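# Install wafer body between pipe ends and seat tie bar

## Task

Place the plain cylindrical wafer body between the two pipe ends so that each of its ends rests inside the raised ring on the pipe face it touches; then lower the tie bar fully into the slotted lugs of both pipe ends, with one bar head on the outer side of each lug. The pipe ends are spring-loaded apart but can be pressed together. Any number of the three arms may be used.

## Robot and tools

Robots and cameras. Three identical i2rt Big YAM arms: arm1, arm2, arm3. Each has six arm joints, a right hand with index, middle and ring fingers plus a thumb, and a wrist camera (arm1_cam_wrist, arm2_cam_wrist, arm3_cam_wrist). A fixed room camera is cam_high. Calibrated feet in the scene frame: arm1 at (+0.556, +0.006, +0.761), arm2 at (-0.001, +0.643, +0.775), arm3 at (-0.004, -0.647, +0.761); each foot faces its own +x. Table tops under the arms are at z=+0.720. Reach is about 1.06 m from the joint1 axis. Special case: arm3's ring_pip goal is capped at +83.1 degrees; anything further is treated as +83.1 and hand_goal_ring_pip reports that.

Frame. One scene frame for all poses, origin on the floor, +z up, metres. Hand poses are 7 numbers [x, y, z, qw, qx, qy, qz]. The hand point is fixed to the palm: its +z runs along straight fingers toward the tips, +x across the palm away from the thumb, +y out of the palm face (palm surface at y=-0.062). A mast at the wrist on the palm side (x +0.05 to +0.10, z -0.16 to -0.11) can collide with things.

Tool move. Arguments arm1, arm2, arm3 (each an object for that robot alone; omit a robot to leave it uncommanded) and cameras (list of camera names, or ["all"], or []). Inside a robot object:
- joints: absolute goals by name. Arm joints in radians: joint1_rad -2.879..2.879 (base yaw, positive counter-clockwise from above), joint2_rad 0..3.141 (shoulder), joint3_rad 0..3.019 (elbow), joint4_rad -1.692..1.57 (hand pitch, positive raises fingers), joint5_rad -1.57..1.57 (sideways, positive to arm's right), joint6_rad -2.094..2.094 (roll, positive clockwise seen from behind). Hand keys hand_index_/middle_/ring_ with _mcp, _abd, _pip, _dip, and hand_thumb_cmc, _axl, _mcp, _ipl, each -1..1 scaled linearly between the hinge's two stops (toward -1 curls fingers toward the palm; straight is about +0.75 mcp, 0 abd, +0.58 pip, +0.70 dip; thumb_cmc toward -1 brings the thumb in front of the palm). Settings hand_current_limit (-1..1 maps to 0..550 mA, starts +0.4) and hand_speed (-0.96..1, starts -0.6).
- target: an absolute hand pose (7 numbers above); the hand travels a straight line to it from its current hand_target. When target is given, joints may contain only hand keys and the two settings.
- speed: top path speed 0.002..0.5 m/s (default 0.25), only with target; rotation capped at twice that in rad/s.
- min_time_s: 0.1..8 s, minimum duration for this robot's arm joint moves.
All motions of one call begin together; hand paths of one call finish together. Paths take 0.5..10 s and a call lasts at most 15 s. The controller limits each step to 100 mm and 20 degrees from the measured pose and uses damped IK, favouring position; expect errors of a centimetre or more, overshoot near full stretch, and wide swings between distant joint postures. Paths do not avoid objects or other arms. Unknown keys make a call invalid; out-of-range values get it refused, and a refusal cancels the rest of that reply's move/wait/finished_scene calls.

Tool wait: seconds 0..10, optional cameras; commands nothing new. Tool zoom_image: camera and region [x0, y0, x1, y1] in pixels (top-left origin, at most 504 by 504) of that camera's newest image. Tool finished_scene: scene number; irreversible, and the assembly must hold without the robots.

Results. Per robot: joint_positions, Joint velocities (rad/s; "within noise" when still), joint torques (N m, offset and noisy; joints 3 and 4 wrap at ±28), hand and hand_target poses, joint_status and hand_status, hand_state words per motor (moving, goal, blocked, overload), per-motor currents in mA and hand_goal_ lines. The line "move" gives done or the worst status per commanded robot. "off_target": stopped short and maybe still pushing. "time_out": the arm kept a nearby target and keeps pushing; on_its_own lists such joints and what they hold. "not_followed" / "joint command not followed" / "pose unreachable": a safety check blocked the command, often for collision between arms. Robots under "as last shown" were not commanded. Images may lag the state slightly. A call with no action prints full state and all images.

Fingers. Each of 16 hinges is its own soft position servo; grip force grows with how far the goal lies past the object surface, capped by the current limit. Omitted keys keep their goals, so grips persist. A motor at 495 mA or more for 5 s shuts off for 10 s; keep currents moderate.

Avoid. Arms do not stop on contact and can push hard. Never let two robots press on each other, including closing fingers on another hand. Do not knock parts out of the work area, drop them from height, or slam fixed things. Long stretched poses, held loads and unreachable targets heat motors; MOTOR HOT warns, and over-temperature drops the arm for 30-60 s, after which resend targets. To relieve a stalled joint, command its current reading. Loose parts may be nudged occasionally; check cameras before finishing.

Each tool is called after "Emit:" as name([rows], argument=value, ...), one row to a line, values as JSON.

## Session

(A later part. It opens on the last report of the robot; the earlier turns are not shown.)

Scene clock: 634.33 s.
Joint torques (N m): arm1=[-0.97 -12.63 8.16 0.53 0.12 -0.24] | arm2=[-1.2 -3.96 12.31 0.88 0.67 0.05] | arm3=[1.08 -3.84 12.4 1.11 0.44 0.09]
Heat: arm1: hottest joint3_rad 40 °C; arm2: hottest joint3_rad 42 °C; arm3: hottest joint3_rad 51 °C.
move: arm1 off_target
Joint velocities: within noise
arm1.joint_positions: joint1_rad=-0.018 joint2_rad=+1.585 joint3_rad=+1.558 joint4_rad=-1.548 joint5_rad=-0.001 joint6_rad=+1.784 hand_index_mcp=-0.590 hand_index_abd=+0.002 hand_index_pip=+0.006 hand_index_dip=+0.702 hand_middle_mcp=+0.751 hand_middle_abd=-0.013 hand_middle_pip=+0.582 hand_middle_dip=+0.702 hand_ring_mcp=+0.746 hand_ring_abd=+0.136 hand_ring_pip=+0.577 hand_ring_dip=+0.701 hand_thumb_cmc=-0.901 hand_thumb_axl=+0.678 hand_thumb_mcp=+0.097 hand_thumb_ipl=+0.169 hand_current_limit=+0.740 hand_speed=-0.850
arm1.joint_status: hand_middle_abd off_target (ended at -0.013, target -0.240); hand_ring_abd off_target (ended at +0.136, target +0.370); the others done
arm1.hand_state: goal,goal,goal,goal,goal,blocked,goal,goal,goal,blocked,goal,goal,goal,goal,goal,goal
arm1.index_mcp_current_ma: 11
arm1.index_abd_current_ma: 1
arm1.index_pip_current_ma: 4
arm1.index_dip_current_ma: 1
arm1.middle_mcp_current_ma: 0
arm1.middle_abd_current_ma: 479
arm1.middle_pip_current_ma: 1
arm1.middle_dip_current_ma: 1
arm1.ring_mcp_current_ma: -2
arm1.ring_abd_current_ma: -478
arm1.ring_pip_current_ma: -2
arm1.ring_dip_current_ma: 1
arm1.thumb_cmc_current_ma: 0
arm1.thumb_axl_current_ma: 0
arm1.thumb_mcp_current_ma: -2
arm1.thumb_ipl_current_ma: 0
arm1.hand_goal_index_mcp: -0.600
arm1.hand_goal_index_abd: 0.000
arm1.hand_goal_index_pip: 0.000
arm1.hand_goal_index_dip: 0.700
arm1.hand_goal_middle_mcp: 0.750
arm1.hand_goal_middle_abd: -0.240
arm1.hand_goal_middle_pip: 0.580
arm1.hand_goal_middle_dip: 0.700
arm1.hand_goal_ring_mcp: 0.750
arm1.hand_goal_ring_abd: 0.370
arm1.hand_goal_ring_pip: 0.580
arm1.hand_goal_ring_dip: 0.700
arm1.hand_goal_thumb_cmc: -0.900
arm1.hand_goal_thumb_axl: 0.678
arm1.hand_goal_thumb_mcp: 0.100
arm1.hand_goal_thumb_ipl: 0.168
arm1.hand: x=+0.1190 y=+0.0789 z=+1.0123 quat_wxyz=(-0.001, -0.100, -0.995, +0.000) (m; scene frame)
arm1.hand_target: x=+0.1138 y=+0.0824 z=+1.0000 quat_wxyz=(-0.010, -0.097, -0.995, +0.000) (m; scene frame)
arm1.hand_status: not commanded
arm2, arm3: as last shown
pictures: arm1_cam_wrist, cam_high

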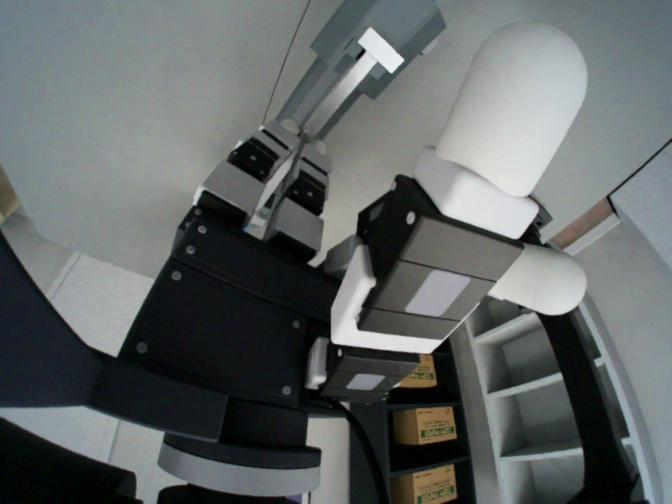

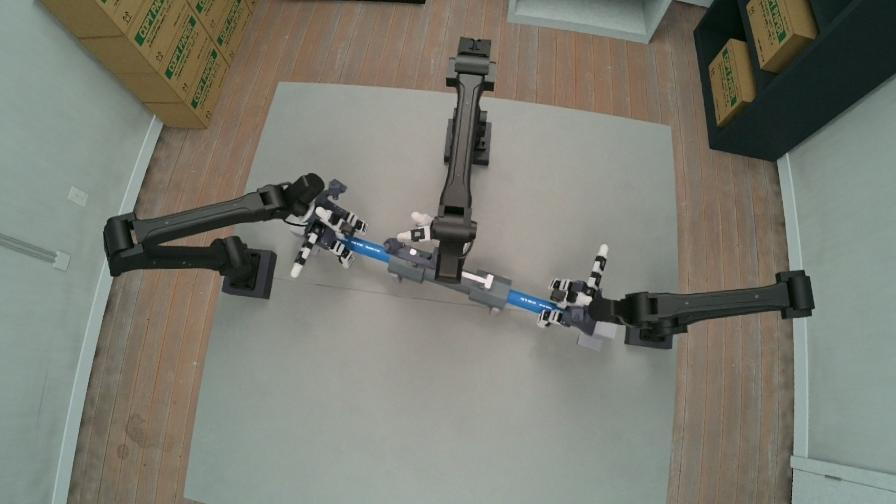

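Emit:
move(arm1={"joints": {"joint4_rad": -1.513}, "min_time_s": 1}, cameras=["arm1_cam_wrist", "cam_high"])

Emit:
zoom_image(camera="arm1_cam_wrist", region=[220, 0, 440, 165])

Emit:
zoom_image(camera="cam_high", region=[460, 265, 500, 295])

Scene clock: 636.50 s.
Joint torques (N m): arm1=[-0.97 -12.57 8.2 1.37 0.12 -0.24] | arm2=[-1.32 -3.96 12.3 0.9 0.67 0.04] | arm3=[1.44 -4.01 12.26 0.84 0.41 0.07]
Heat: arm1: hottest joint3_rad 40 °C; arm2: hottest joint3_rad 42 °C; arm3: hottest joint3_rad 51 °C.
move: arm1 done
Joint velocities: within noise
arm1.joint_positions: joint1_rad=-0.018 joint2_rad=+1.585 joint3_rad=+1.557 joint4_rad=-1.543 joint5_rad=-0.001 joint6_rad=+1.784 hand_index_mcp=-0.590 hand_index_abd=+0.002 hand_index_pip=+0.006 hand_index_dip=+0.702 hand_middle_mcp=+0.750 hand_middle_abd=-0.013 hand_middle_pip=+0.582 hand_middle_dip=+0.702 hand_ring_mcp=+0.746 hand_ring_abd=+0.139 hand_ring_pip=+0.577 hand_ring_dip=+0.701 hand_thumb_cmc=-0.901 hand_thumb_axl=+0.678 hand_thumb_mcp=+0.097 hand_thumb_ipl=+0.169 hand_current_limit=+0.740 hand_speed=-0.850
arm1.joint_status: all done
arm1.hand_state: goal,goal,goal,goal,goal,blocked,goal,goal,goal,blocked,goal,goal,goal,goal,goal,goal
arm1.index_mcp_current_ma: 11
arm1.index_abd_current_ma: 1
arm1.index_pip_current_ma: 4
arm1.index_dip_current_ma: 1
arm1.middle_mcp_current_ma: 0
arm1.middle_abd_current_ma: 478
arm1.middle_pip_current_ma: 1
arm1.middle_dip_current_ma: 1
arm1.ring_mcp_current_ma: -3
arm1.ring_abd_current_ma: -478
arm1.ring_pip_current_ma: -2
arm1.ring_dip_current_ma: 0
arm1.thumb_cmc_current_ma: 0
arm1.thumb_axl_current_ma: 0
arm1.thumb_mcp_current_ma: -2
arm1.thumb_ipl_current_ma: 0
arm1.hand_goal_index_mcp: -0.600
arm1.hand_goal_index_abd: 0.000
arm1.hand_goal_index_pip: 0.000
arm1.hand_goal_index_dip: 0.700
arm1.hand_goal_middle_mcp: 0.750
arm1.hand_goal_middle_abd: -0.240
arm1.hand_goal_middle_pip: 0.580
arm1.hand_goal_middle_dip: 0.700
arm1.hand_goal_ring_mcp: 0.750
arm1.hand_goal_ring_abd: 0.370
arm1.hand_goal_ring_pip: 0.580
arm1.hand_goal_ring_dip: 0.700
arm1.hand_goal_thumb_cmc: -0.900
arm1.hand_goal_thumb_axl: 0.678
arm1.hand_goal_thumb_mcp: 0.100
arm1.hand_goal_thumb_ipl: 0.168
arm1.hand: x=+0.1181 y=+0.0789 z=+1.0119 quat_wxyz=(+0.000, -0.100, -0.995, +0.000) (m; scene frame)
arm1.hand_target: x=+0.1083 y=+0.0824 z=+0.9991 quat_wxyz=(+0.001, -0.097, -0.995, +0.001) (m; scene frame)
arm1.hand_status: not commanded
arm2, arm3: as last shown
pictures: arm1_cam_wrist, cam_high

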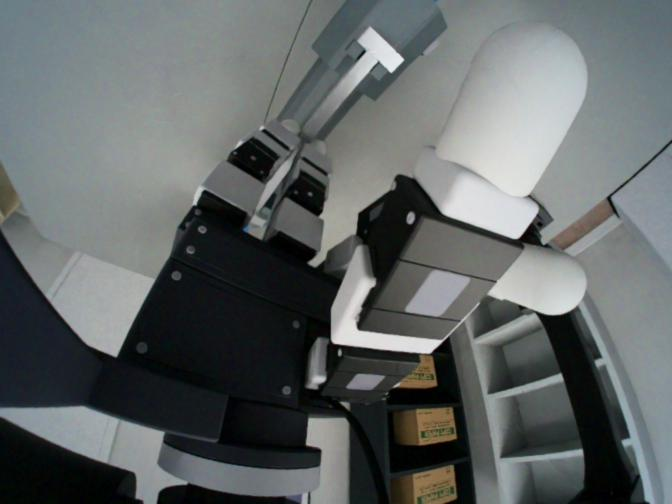

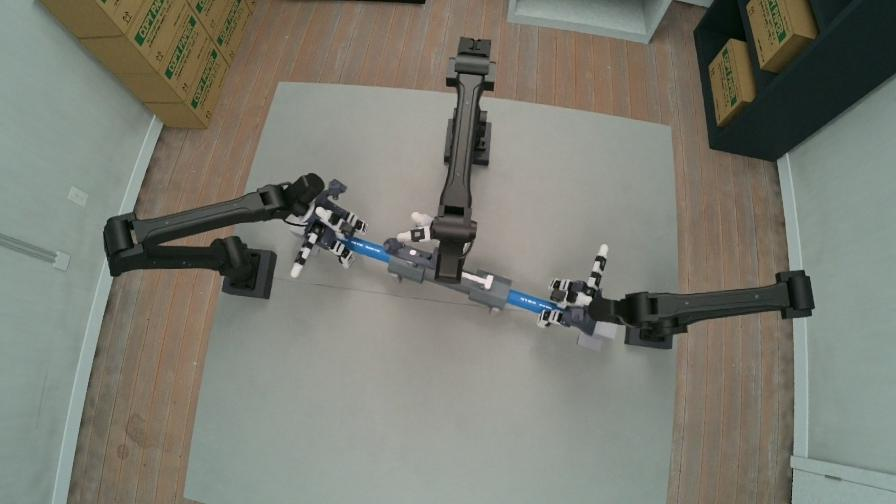

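Scaled by 2.291 from the camera's 672x504 image, which has a finer 960x720 frame.

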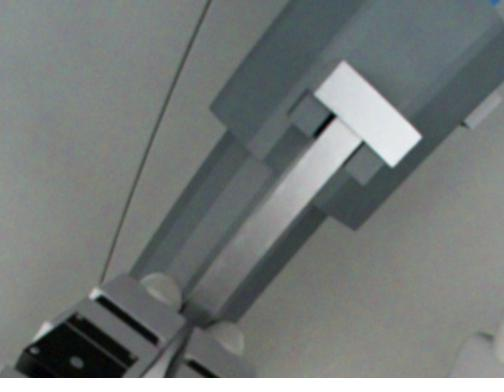

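Scaled by 12.600 from the camera's 896x504 image, which has a finer 1280x720 frame.

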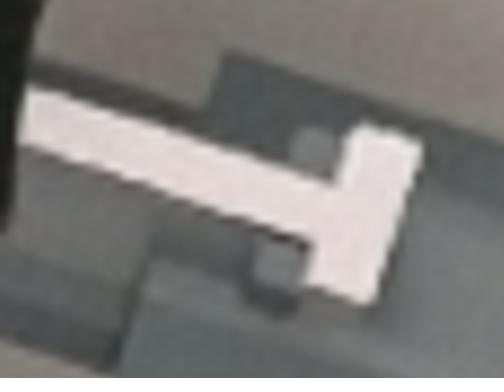

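Emit:
move(arm1={"joints": {"joint4_rad": -1.503}, "min_time_s": 0.6})

Emit:
move(arm1={"joints": {"joint2_rad": 1.63}, "min_time_s": 1.0}, cameras=["arm1_cam_wrist", "cam_high", "arm2_cam_wrist"])

Emit:
zoom_image(camera="arm1_cam_wrist", region=[330, 10, 430, 110])

Emit:
zoom_image(camera="cam_high", region=[460, 265, 500, 295])

Scene clock: 638.17 s.
Joint torques (N m): arm1=[-0.91 -12.45 8.23 1.7 0.11 -0.24] | arm2=[-1.32 -3.9 12.29 0.88 0.67 0.05] | arm3=[0.62 -3.9 12.44 1.2 0.38 0.05]
Heat: arm1: hottest joint3_rad 40 °C; arm2: hottest joint3_rad 42 °C; arm3: hottest joint3_rad 51 °C.
move: arm1 done
Joint velocities: within noise
arm1.joint_positions: joint1_rad=-0.018 joint2_rad=+1.585 joint3_rad=+1.557 joint4_rad=-1.540 joint5_rad=-0.001 joint6_rad=+1.784 hand_index_mcp=-0.590 hand_index_abd=+0.002 hand_index_pip=+0.006 hand_index_dip=+0.702 hand_middle_mcp=+0.749 hand_middle_abd=-0.013 hand_middle_pip=+0.581 hand_middle_dip=+0.702 hand_ring_mcp=+0.745 hand_ring_abd=+0.142 hand_ring_pip=+0.577 hand_ring_dip=+0.701 hand_thumb_cmc=-0.901 hand_thumb_axl=+0.678 hand_thumb_mcp=+0.097 hand_thumb_ipl=+0.169 hand_current_limit=+0.740 hand_speed=-0.850
arm1.joint_status: all done
arm1.hand_state: goal,goal,goal,goal,goal,blocked,goal,goal,goal,blocked,goal,goal,goal,goal,goal,goal
arm1.index_mcp_current_ma: 11
arm1.index_abd_current_ma: 1
arm1.index_pip_current_ma: 4
arm1.index_dip_current_ma: 1
arm1.middle_mcp_current_ma: 0
arm1.middle_abd_current_ma: 478
arm1.middle_pip_current_ma: 0
arm1.middle_dip_current_ma: 1
arm1.ring_mcp_current_ma: -3
arm1.ring_abd_current_ma: -478
arm1.ring_pip_current_ma: -2
arm1.ring_dip_current_ma: 0
arm1.thumb_cmc_current_ma: 0
arm1.thumb_axl_current_ma: 0
arm1.thumb_mcp_current_ma: -2
arm1.thumb_ipl_current_ma: 0
arm1.hand_goal_index_mcp: -0.600
arm1.hand_goal_index_abd: 0.000
arm1.hand_goal_index_pip: 0.000
arm1.hand_goal_index_dip: 0.700
arm1.hand_goal_middle_mcp: 0.750
arm1.hand_goal_middle_abd: -0.240
arm1.hand_goal_middle_pip: 0.580
arm1.hand_goal_middle_dip: 0.700
arm1.hand_goal_ring_mcp: 0.750
arm1.hand_goal_ring_abd: 0.370
arm1.hand_goal_ring_pip: 0.580
arm1.hand_goal_ring_dip: 0.700
arm1.hand_goal_thumb_cmc: -0.900
arm1.hand_goal_thumb_axl: 0.678
arm1.hand_goal_thumb_mcp: 0.100
arm1.hand_goal_thumb_ipl: 0.168
arm1.hand: x=+0.1173 y=+0.0789 z=+1.0118 quat_wxyz=(+0.002, -0.100, -0.995, +0.001) (m; scene frame)
arm1.hand_target: x=+0.1057 y=+0.0823 z=+0.9987 quat_wxyz=(+0.006, -0.097, -0.995, +0.002) (m; scene frame)
arm1.hand_status: not commanded
arm2, arm3: as last shown
pictures: none

Scene clock: 639.47 s.
Joint torques (N m): arm1=[-0.91 -10.99 8.2 1.76 0.12 -0.25] | arm2=[-1.32 -3.9 12.31 0.88 0.67 0.05] | arm3=[0.97 -3.25 12.55 1.03 0.44 0.06]
Heat: arm1: hottest joint3_rad 40 °C; arm2: hottest joint3_rad 42 °C; arm3: hottest joint3_rad 51 °C.
move: arm1 done
Joint velocities: within noise
arm1.joint_positions: joint1_rad=-0.018 joint2_rad=+1.586 joint3_rad=+1.557 joint4_rad=-1.540 joint5_rad=-0.001 joint6_rad=+1.784 hand_index_mcp=-0.590 hand_index_abd=+0.002 hand_index_pip=+0.006 hand_index_dip=+0.702 hand_middle_mcp=+0.748 hand_middle_abd=-0.013 hand_middle_pip=+0.581 hand_middle_dip=+0.701 hand_ring_mcp=+0.744 hand_ring_abd=+0.143 hand_ring_pip=+0.577 hand_ring_dip=+0.700 hand_thumb_cmc=-0.901 hand_thumb_axl=+0.678 hand_thumb_mcp=+0.097 hand_thumb_ipl=+0.169 hand_current_limit=+0.740 hand_speed=-0.850
arm1.joint_status: all done
arm1.hand_state: goal,goal,goal,goal,goal,blocked,goal,goal,goal,blocked,goal,goal,goal,goal,goal,goal
arm1.index_mcp_current_ma: 11
arm1.index_abd_current_ma: 1
arm1.index_pip_current_ma: 4
arm1.index_dip_current_ma: 1
arm1.middle_mcp_current_ma: -1
arm1.middle_abd_current_ma: 479
arm1.middle_pip_current_ma: 0
arm1.middle_dip_current_ma: 1
arm1.ring_mcp_current_ma: -4
arm1.ring_abd_current_ma: -478
arm1.ring_pip_current_ma: -2
arm1.ring_dip_current_ma: 0
arm1.thumb_cmc_current_ma: 0
arm1.thumb_axl_current_ma: 0
arm1.thumb_mcp_current_ma: -2
arm1.thumb_ipl_current_ma: 0
arm1.hand_goal_index_mcp: -0.600
arm1.hand_goal_index_abd: 0.000
arm1.hand_goal_index_pip: 0.000
arm1.hand_goal_index_dip: 0.700
arm1.hand_goal_middle_mcp: 0.750
arm1.hand_goal_middle_abd: -0.240
arm1.hand_goal_middle_pip: 0.580
arm1.hand_goal_middle_dip: 0.700
arm1.hand_goal_ring_mcp: 0.750
arm1.hand_goal_ring_abd: 0.370
arm1.hand_goal_ring_pip: 0.580
arm1.hand_goal_ring_dip: 0.700
arm1.hand_goal_thumb_cmc: -0.900
arm1.hand_goal_thumb_axl: 0.678
arm1.hand_goal_thumb_mcp: 0.100
arm1.hand_goal_thumb_ipl: 0.168
arm1.hand: x=+0.1172 y=+0.0789 z=+1.0115 quat_wxyz=(+0.002, -0.100, -0.995, +0.001) (m; scene frame)
arm1.hand_target: x=+0.1036 y=+0.0823 z=+0.9900 quat_wxyz=(-0.004, -0.097, -0.995, +0.001) (m; scene frame)
arm1.hand_status: not commanded
arm2, arm3: as last shown
pictures: arm1_cam_wrist, arm2_cam_wrist, cam_high

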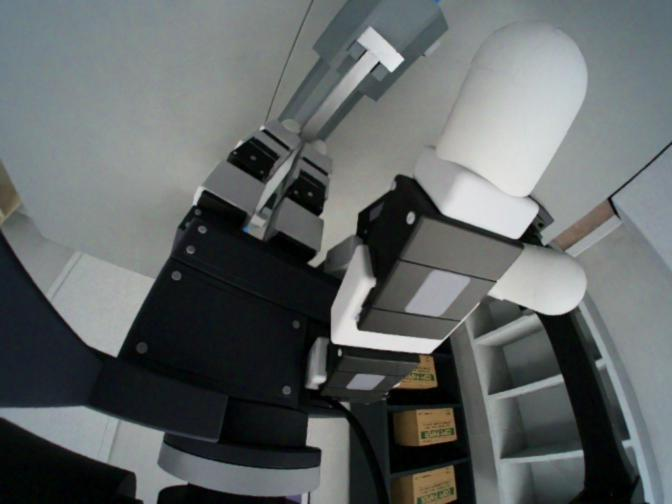

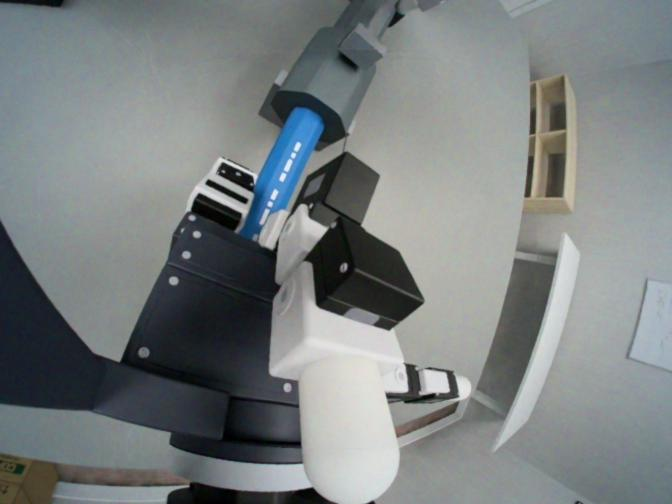

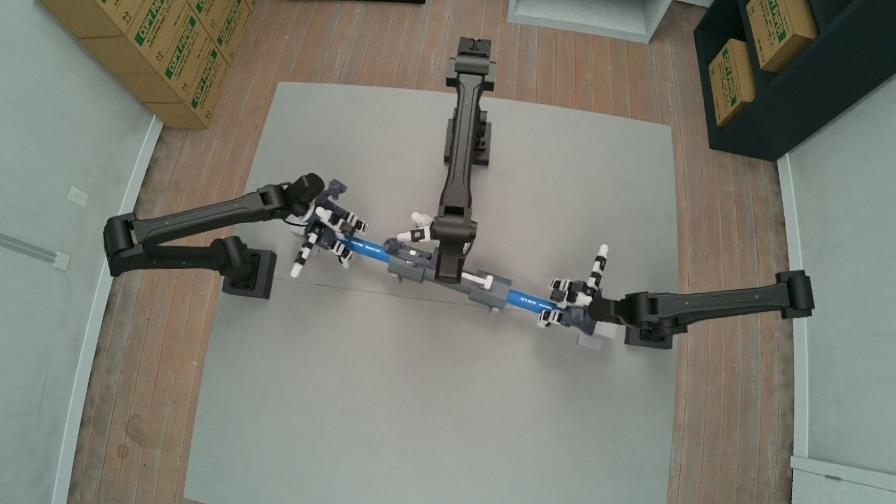

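Scaled by 5.040 from the camera's 672x504 image, which has a finer 960x720 frame.

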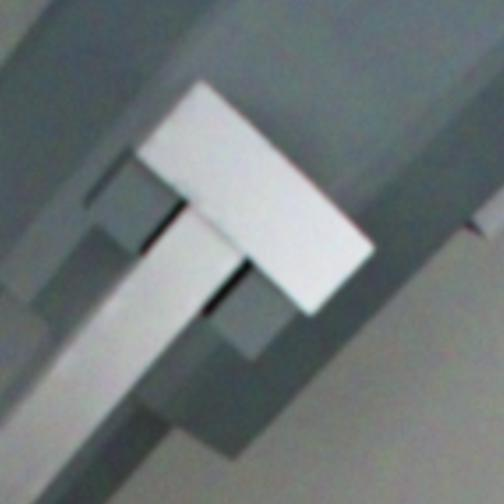

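Scaled by 12.600 from the camera's 896x504 image, which has a finer 1280x720 frame.

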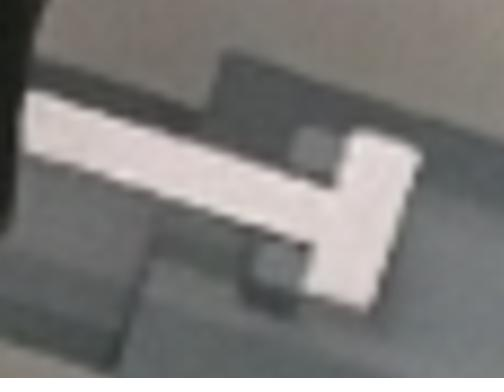

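Emit:
move(arm1={"joints": {"joint2_rad": 1.655}, "min_time_s": 1.0}, cameras=["arm1_cam_wrist", "cam_high", "arm2_cam_wrist", "arm3_cam_wrist"])

Emit:
zoom_image(camera="arm1_cam_wrist", region=[330, 10, 430, 110])

Emit:
zoom_image(camera="cam_high", region=[460, 265, 500, 295])

Emit:
zoom_image(camera="arm2_cam_wrist", region=[325, 0, 405, 80])

Emit:
zoom_image(camera="arm3_cam_wrist", region=[325, 0, 405, 80])

Scene clock: 642.13 s.
Joint torques (N m): arm1=[-0.97 -9.35 8.23 1.72 0.12 -0.24] | arm2=[-1.32 -3.9 12.31 0.87 0.67 0.05] | arm3=[2.32 -4.01 12.46 0.95 0.51 0.11]
Heat: arm1: hottest joint3_rad 40 °C; arm2: hottest joint3_rad 42 °C; arm3: hottest joint3_rad 51 °C.
move: arm1 done
Joint velocities: within noise
arm1.joint_positions: joint1_rad=-0.018 joint2_rad=+1.589 joint3_rad=+1.557 joint4_rad=-1.540 joint5_rad=-0.001 joint6_rad=+1.784 hand_index_mcp=-0.590 hand_index_abd=+0.002 hand_index_pip=+0.006 hand_index_dip=+0.702 hand_middle_mcp=+0.746 hand_middle_abd=-0.013 hand_middle_pip=+0.579 hand_middle_dip=+0.701 hand_ring_mcp=+0.742 hand_ring_abd=+0.147 hand_ring_pip=+0.577 hand_ring_dip=+0.699 hand_thumb_cmc=-0.901 hand_thumb_axl=+0.678 hand_thumb_mcp=+0.097 hand_thumb_ipl=+0.169 hand_current_limit=+0.740 hand_speed=-0.850
arm1.joint_status: all done
arm1.hand_state: goal,goal,goal,goal,goal,blocked,goal,goal,goal,blocked,goal,goal,goal,goal,goal,goal
arm1.index_mcp_current_ma: 11
arm1.index_abd_current_ma: 1
arm1.index_pip_current_ma: 4
arm1.index_dip_current_ma: 1
arm1.middle_mcp_current_ma: -3
arm1.middle_abd_current_ma: 478
arm1.middle_pip_current_ma: 0
arm1.middle_dip_current_ma: 0
arm1.ring_mcp_current_ma: -7
arm1.ring_abd_current_ma: -478
arm1.ring_pip_current_ma: -2
arm1.ring_dip_current_ma: 0
arm1.thumb_cmc_current_ma: 0
arm1.thumb_axl_current_ma: 0
arm1.thumb_mcp_current_ma: -2
arm1.thumb_ipl_current_ma: 0
arm1.hand_goal_index_mcp: -0.600
arm1.hand_goal_index_abd: 0.000
arm1.hand_goal_index_pip: 0.000
arm1.hand_goal_index_dip: 0.700
arm1.hand_goal_middle_mcp: 0.750
arm1.hand_goal_middle_abd: -0.240
arm1.hand_goal_middle_pip: 0.580
arm1.hand_goal_middle_dip: 0.700
arm1.hand_goal_ring_mcp: 0.750
arm1.hand_goal_ring_abd: 0.370
arm1.hand_goal_ring_pip: 0.580
arm1.hand_goal_ring_dip: 0.700
arm1.hand_goal_thumb_cmc: -0.900
arm1.hand_goal_thumb_axl: 0.678
arm1.hand_goal_thumb_mcp: 0.100
arm1.hand_goal_thumb_ipl: 0.168
arm1.hand: x=+0.1168 y=+0.0789 z=+1.0100 quat_wxyz=(+0.000, -0.100, -0.995, +0.000) (m; scene frame)
arm1.hand_target: x=+0.1013 y=+0.0823 z=+0.9792 quat_wxyz=(-0.016, -0.097, -0.995, -0.001) (m; scene frame)
arm1.hand_status: not commanded
arm2, arm3: as last shown
pictures: arm1_cam_wrist, arm2_cam_wrist, arm3_cam_wrist, cam_high

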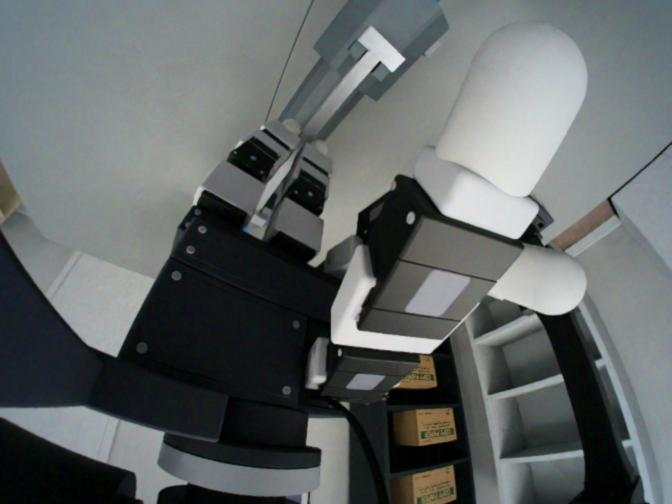

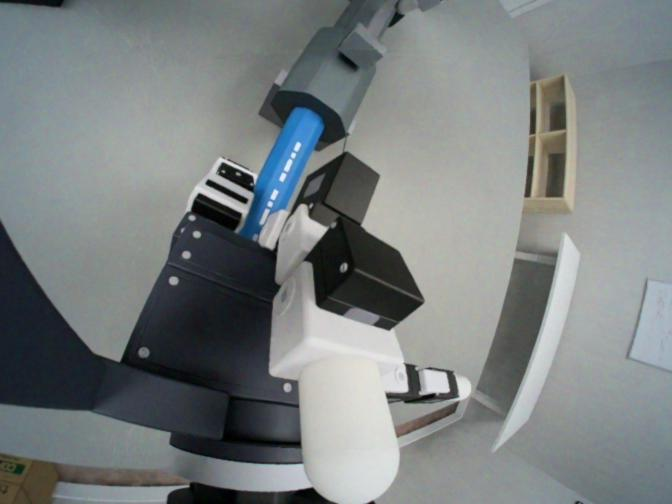

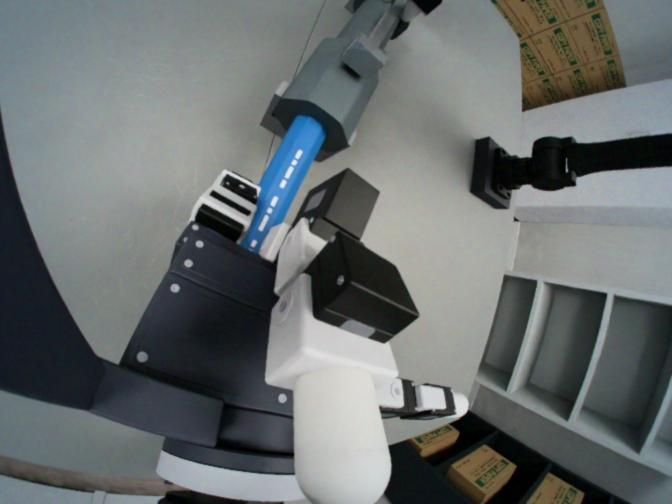

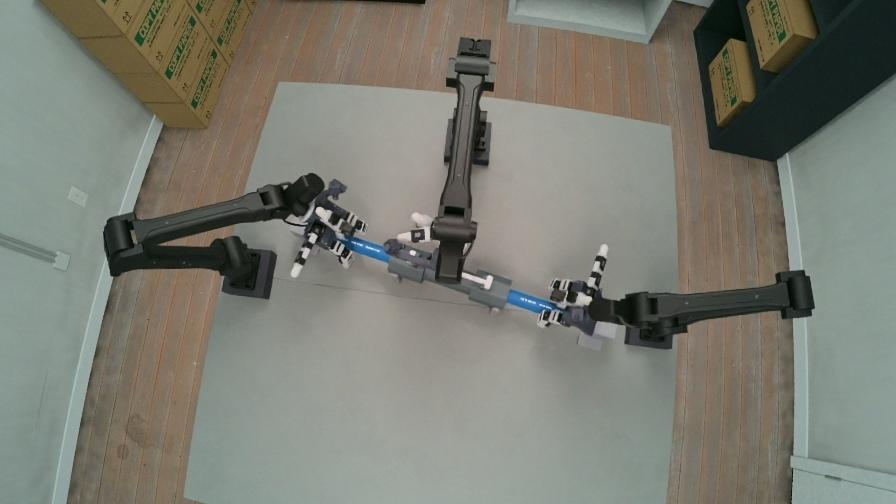

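Scaled by 5.040 from the camera's 672x504 image, which has a finer 960x720 frame.

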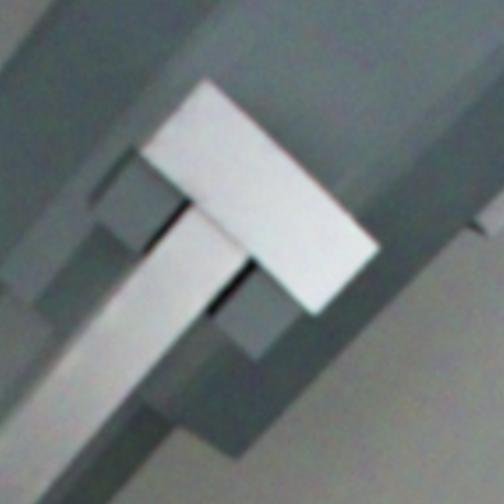

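Scaled by 12.600 from the camera's 896x504 image, which has a finer 1280x720 frame.

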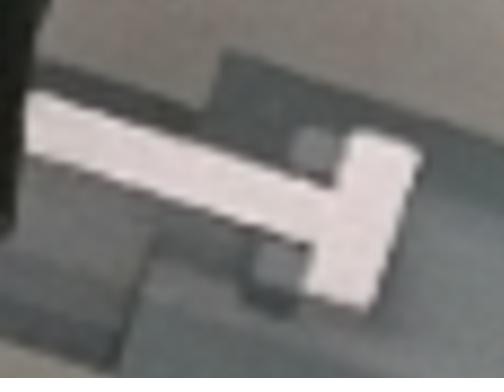

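Scaled by 6.300 from the camera's 672x504 image, which has a finer 960x720 frame.

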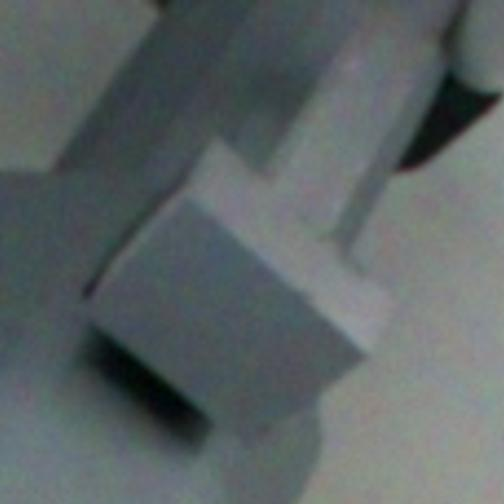

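Scaled by 6.300 from the camera's 672x504 image, which has a finer 960x720 frame.

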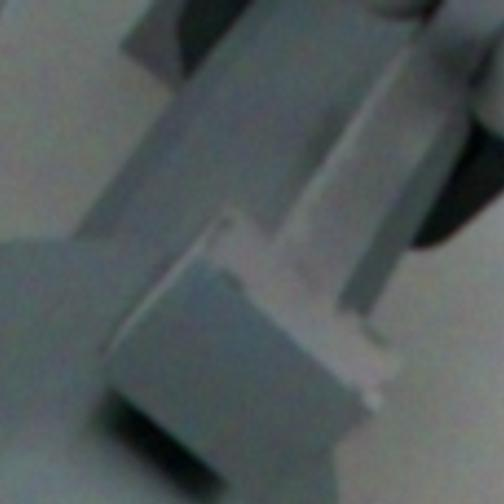

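Emit:
zoom_image(camera="arm3_cam_wrist", region=[300, 0, 440, 105])

Emit:
zoom_image(camera="arm2_cam_wrist", region=[300, 0, 440, 105])

Scaled by 3.600 from the camera's 672x504 image, which has a finer 960x720 frame.

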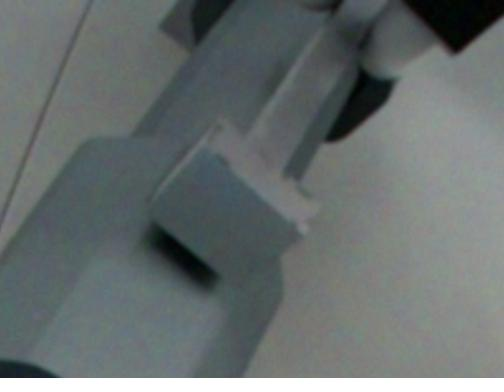

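Scaled by 3.600 from the camera's 672x504 image, which has a finer 960x720 frame.

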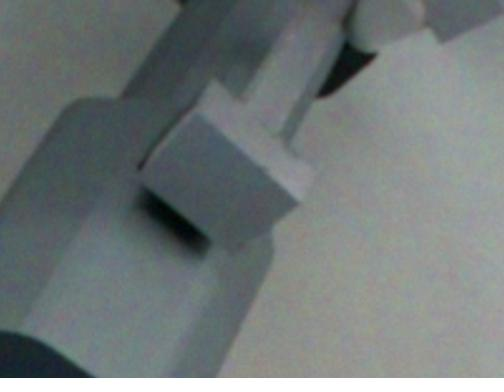

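Emit:
move(arm1={"joints": {"joint2_rad": 1.69}, "min_time_s": 1.0}, cameras=["arm1_cam_wrist", "cam_high", "arm2_cam_wrist", "arm3_cam_wrist"])

Emit:
zoom_image(camera="arm3_cam_wrist", region=[300, 0, 440, 105])

Emit:
zoom_image(camera="arm2_cam_wrist", region=[300, 0, 440, 105])

Emit:
zoom_image(camera="arm1_cam_wrist", region=[330, 10, 430, 110])

Scene clock: 646.10 s.
Joint torques (N m): arm1=[-0.73 -7.71 8.2 1.72 0.12 -0.23] | arm2=[-1.2 -3.9 12.3 0.88 0.67 0.04] | arm3=[0.85 -3.31 12.51 0.94 0.45 0.11]
Heat: arm1: hottest joint3_rad 40 °C; arm2: hottest joint3_rad 42 °C; arm3: hottest joint3_rad 52 °C.
move: arm1 done
Joint velocities: within noise
arm1.joint_positions: joint1_rad=-0.018 joint2_rad=+1.601 joint3_rad=+1.557 joint4_rad=-1.540 joint5_rad=-0.001 joint6_rad=+1.784 hand_index_mcp=-0.590 hand_index_abd=+0.002 hand_index_pip=+0.006 hand_index_dip=+0.702 hand_middle_mcp=+0.742 hand_middle_abd=-0.013 hand_middle_pip=+0.577 hand_middle_dip=+0.700 hand_ring_mcp=+0.739 hand_ring_abd=+0.151 hand_ring_pip=+0.574 hand_ring_dip=+0.698 hand_thumb_cmc=-0.901 hand_thumb_axl=+0.678 hand_thumb_mcp=+0.097 hand_thumb_ipl=+0.169 hand_current_limit=+0.740 hand_speed=-0.850
arm1.joint_status: all done
arm1.hand_state: goal,goal,goal,goal,goal,blocked,goal,goal,goal,blocked,goal,goal,goal,goal,goal,goal
arm1.index_mcp_current_ma: 11
arm1.index_abd_current_ma: 1
arm1.index_pip_current_ma: 4
arm1.index_dip_current_ma: 1
arm1.middle_mcp_current_ma: -7
arm1.middle_abd_current_ma: 478
arm1.middle_pip_current_ma: -1
arm1.middle_dip_current_ma: 0
arm1.ring_mcp_current_ma: -12
arm1.ring_abd_current_ma: -478
arm1.ring_pip_current_ma: -4
arm1.ring_dip_current_ma: -1
arm1.thumb_cmc_current_ma: 0
arm1.thumb_axl_current_ma: 0
arm1.thumb_mcp_current_ma: -2
arm1.thumb_ipl_current_ma: 0
arm1.hand_goal_index_mcp: -0.600
arm1.hand_goal_index_abd: 0.000
arm1.hand_goal_index_pip: 0.000
arm1.hand_goal_index_dip: 0.700
arm1.hand_goal_middle_mcp: 0.750
arm1.hand_goal_middle_abd: -0.240
arm1.hand_goal_middle_pip: 0.580
arm1.hand_goal_middle_dip: 0.700
arm1.hand_goal_ring_mcp: 0.750
arm1.hand_goal_ring_abd: 0.370
arm1.hand_goal_ring_pip: 0.580
arm1.hand_goal_ring_dip: 0.700
arm1.hand_goal_thumb_cmc: -0.900
arm1.hand_goal_thumb_axl: 0.678
arm1.hand_goal_thumb_mcp: 0.100
arm1.hand_goal_thumb_ipl: 0.168
arm1.hand: x=+0.1154 y=+0.0789 z=+1.0051 quat_wxyz=(-0.006, -0.100, -0.995, +0.000) (m; scene frame)
arm1.hand_target: x=+0.0985 y=+0.0823 z=+0.9641 quat_wxyz=(-0.034, -0.097, -0.995, -0.002) (m; scene frame)
arm1.hand_status: not commanded
arm2, arm3: as last shown
pictures: arm1_cam_wrist, arm2_cam_wrist, arm3_cam_wrist, cam_high

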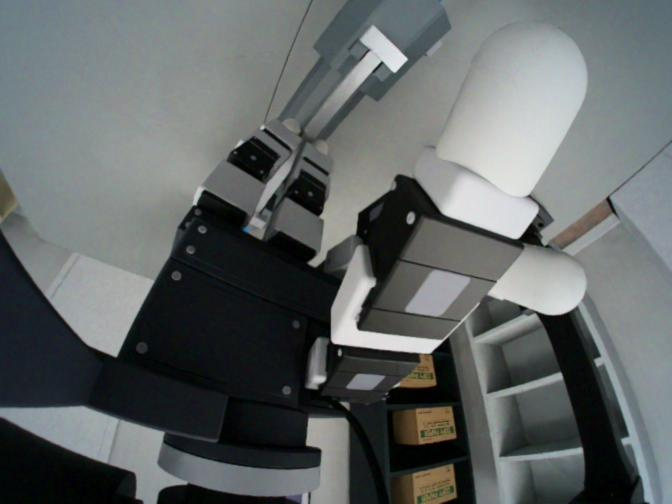

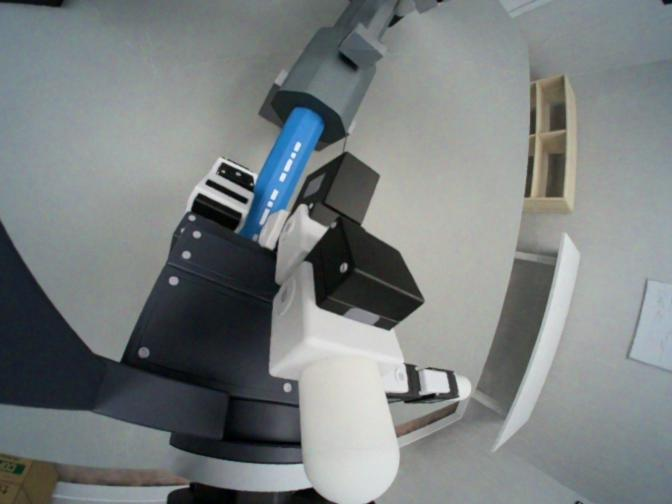

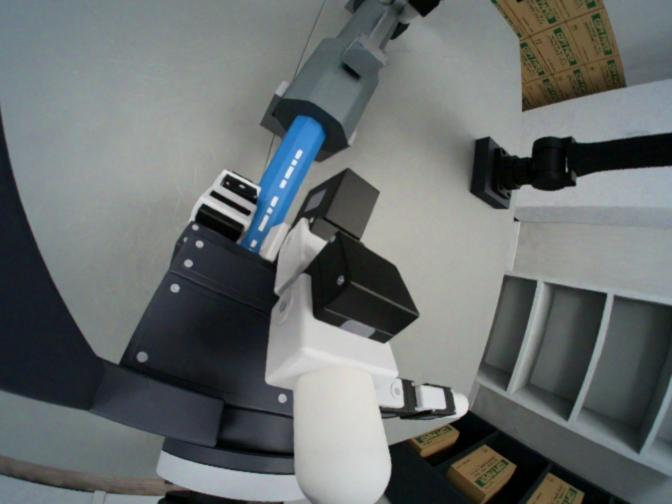

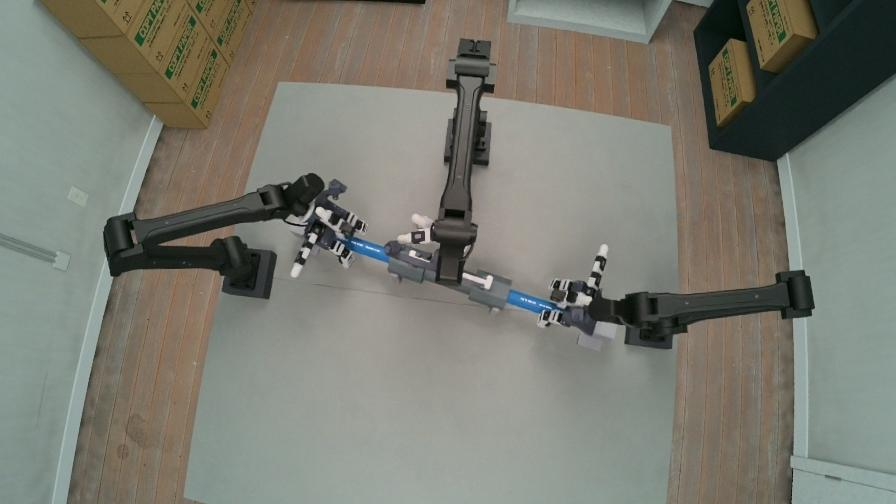

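Scaled by 3.600 from the camera's 672x504 image, which has a finer 960x720 frame.

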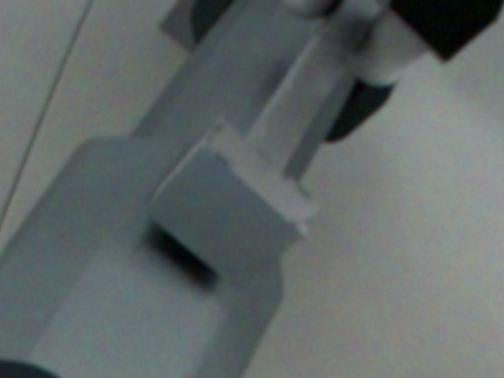

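Scaled by 3.600 from the camera's 672x504 image, which has a finer 960x720 frame.

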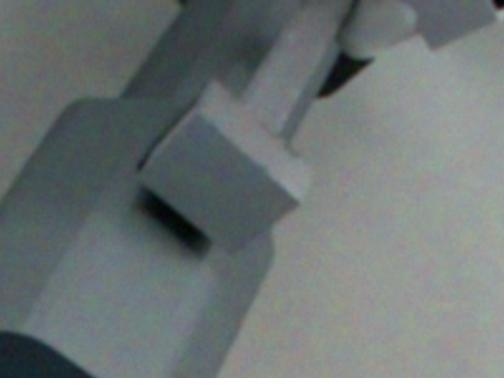

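Scaled by 5.040 from the camera's 672x504 image, which has a finer 960x720 frame.

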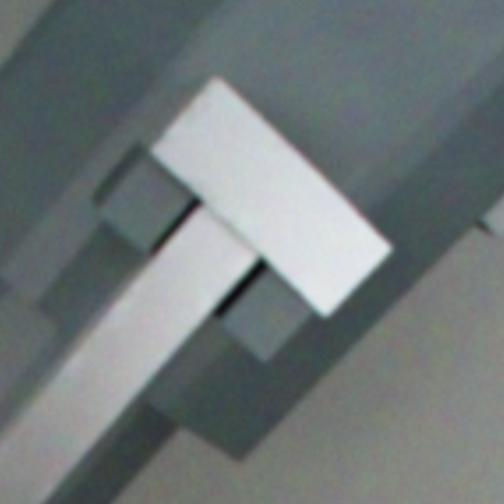

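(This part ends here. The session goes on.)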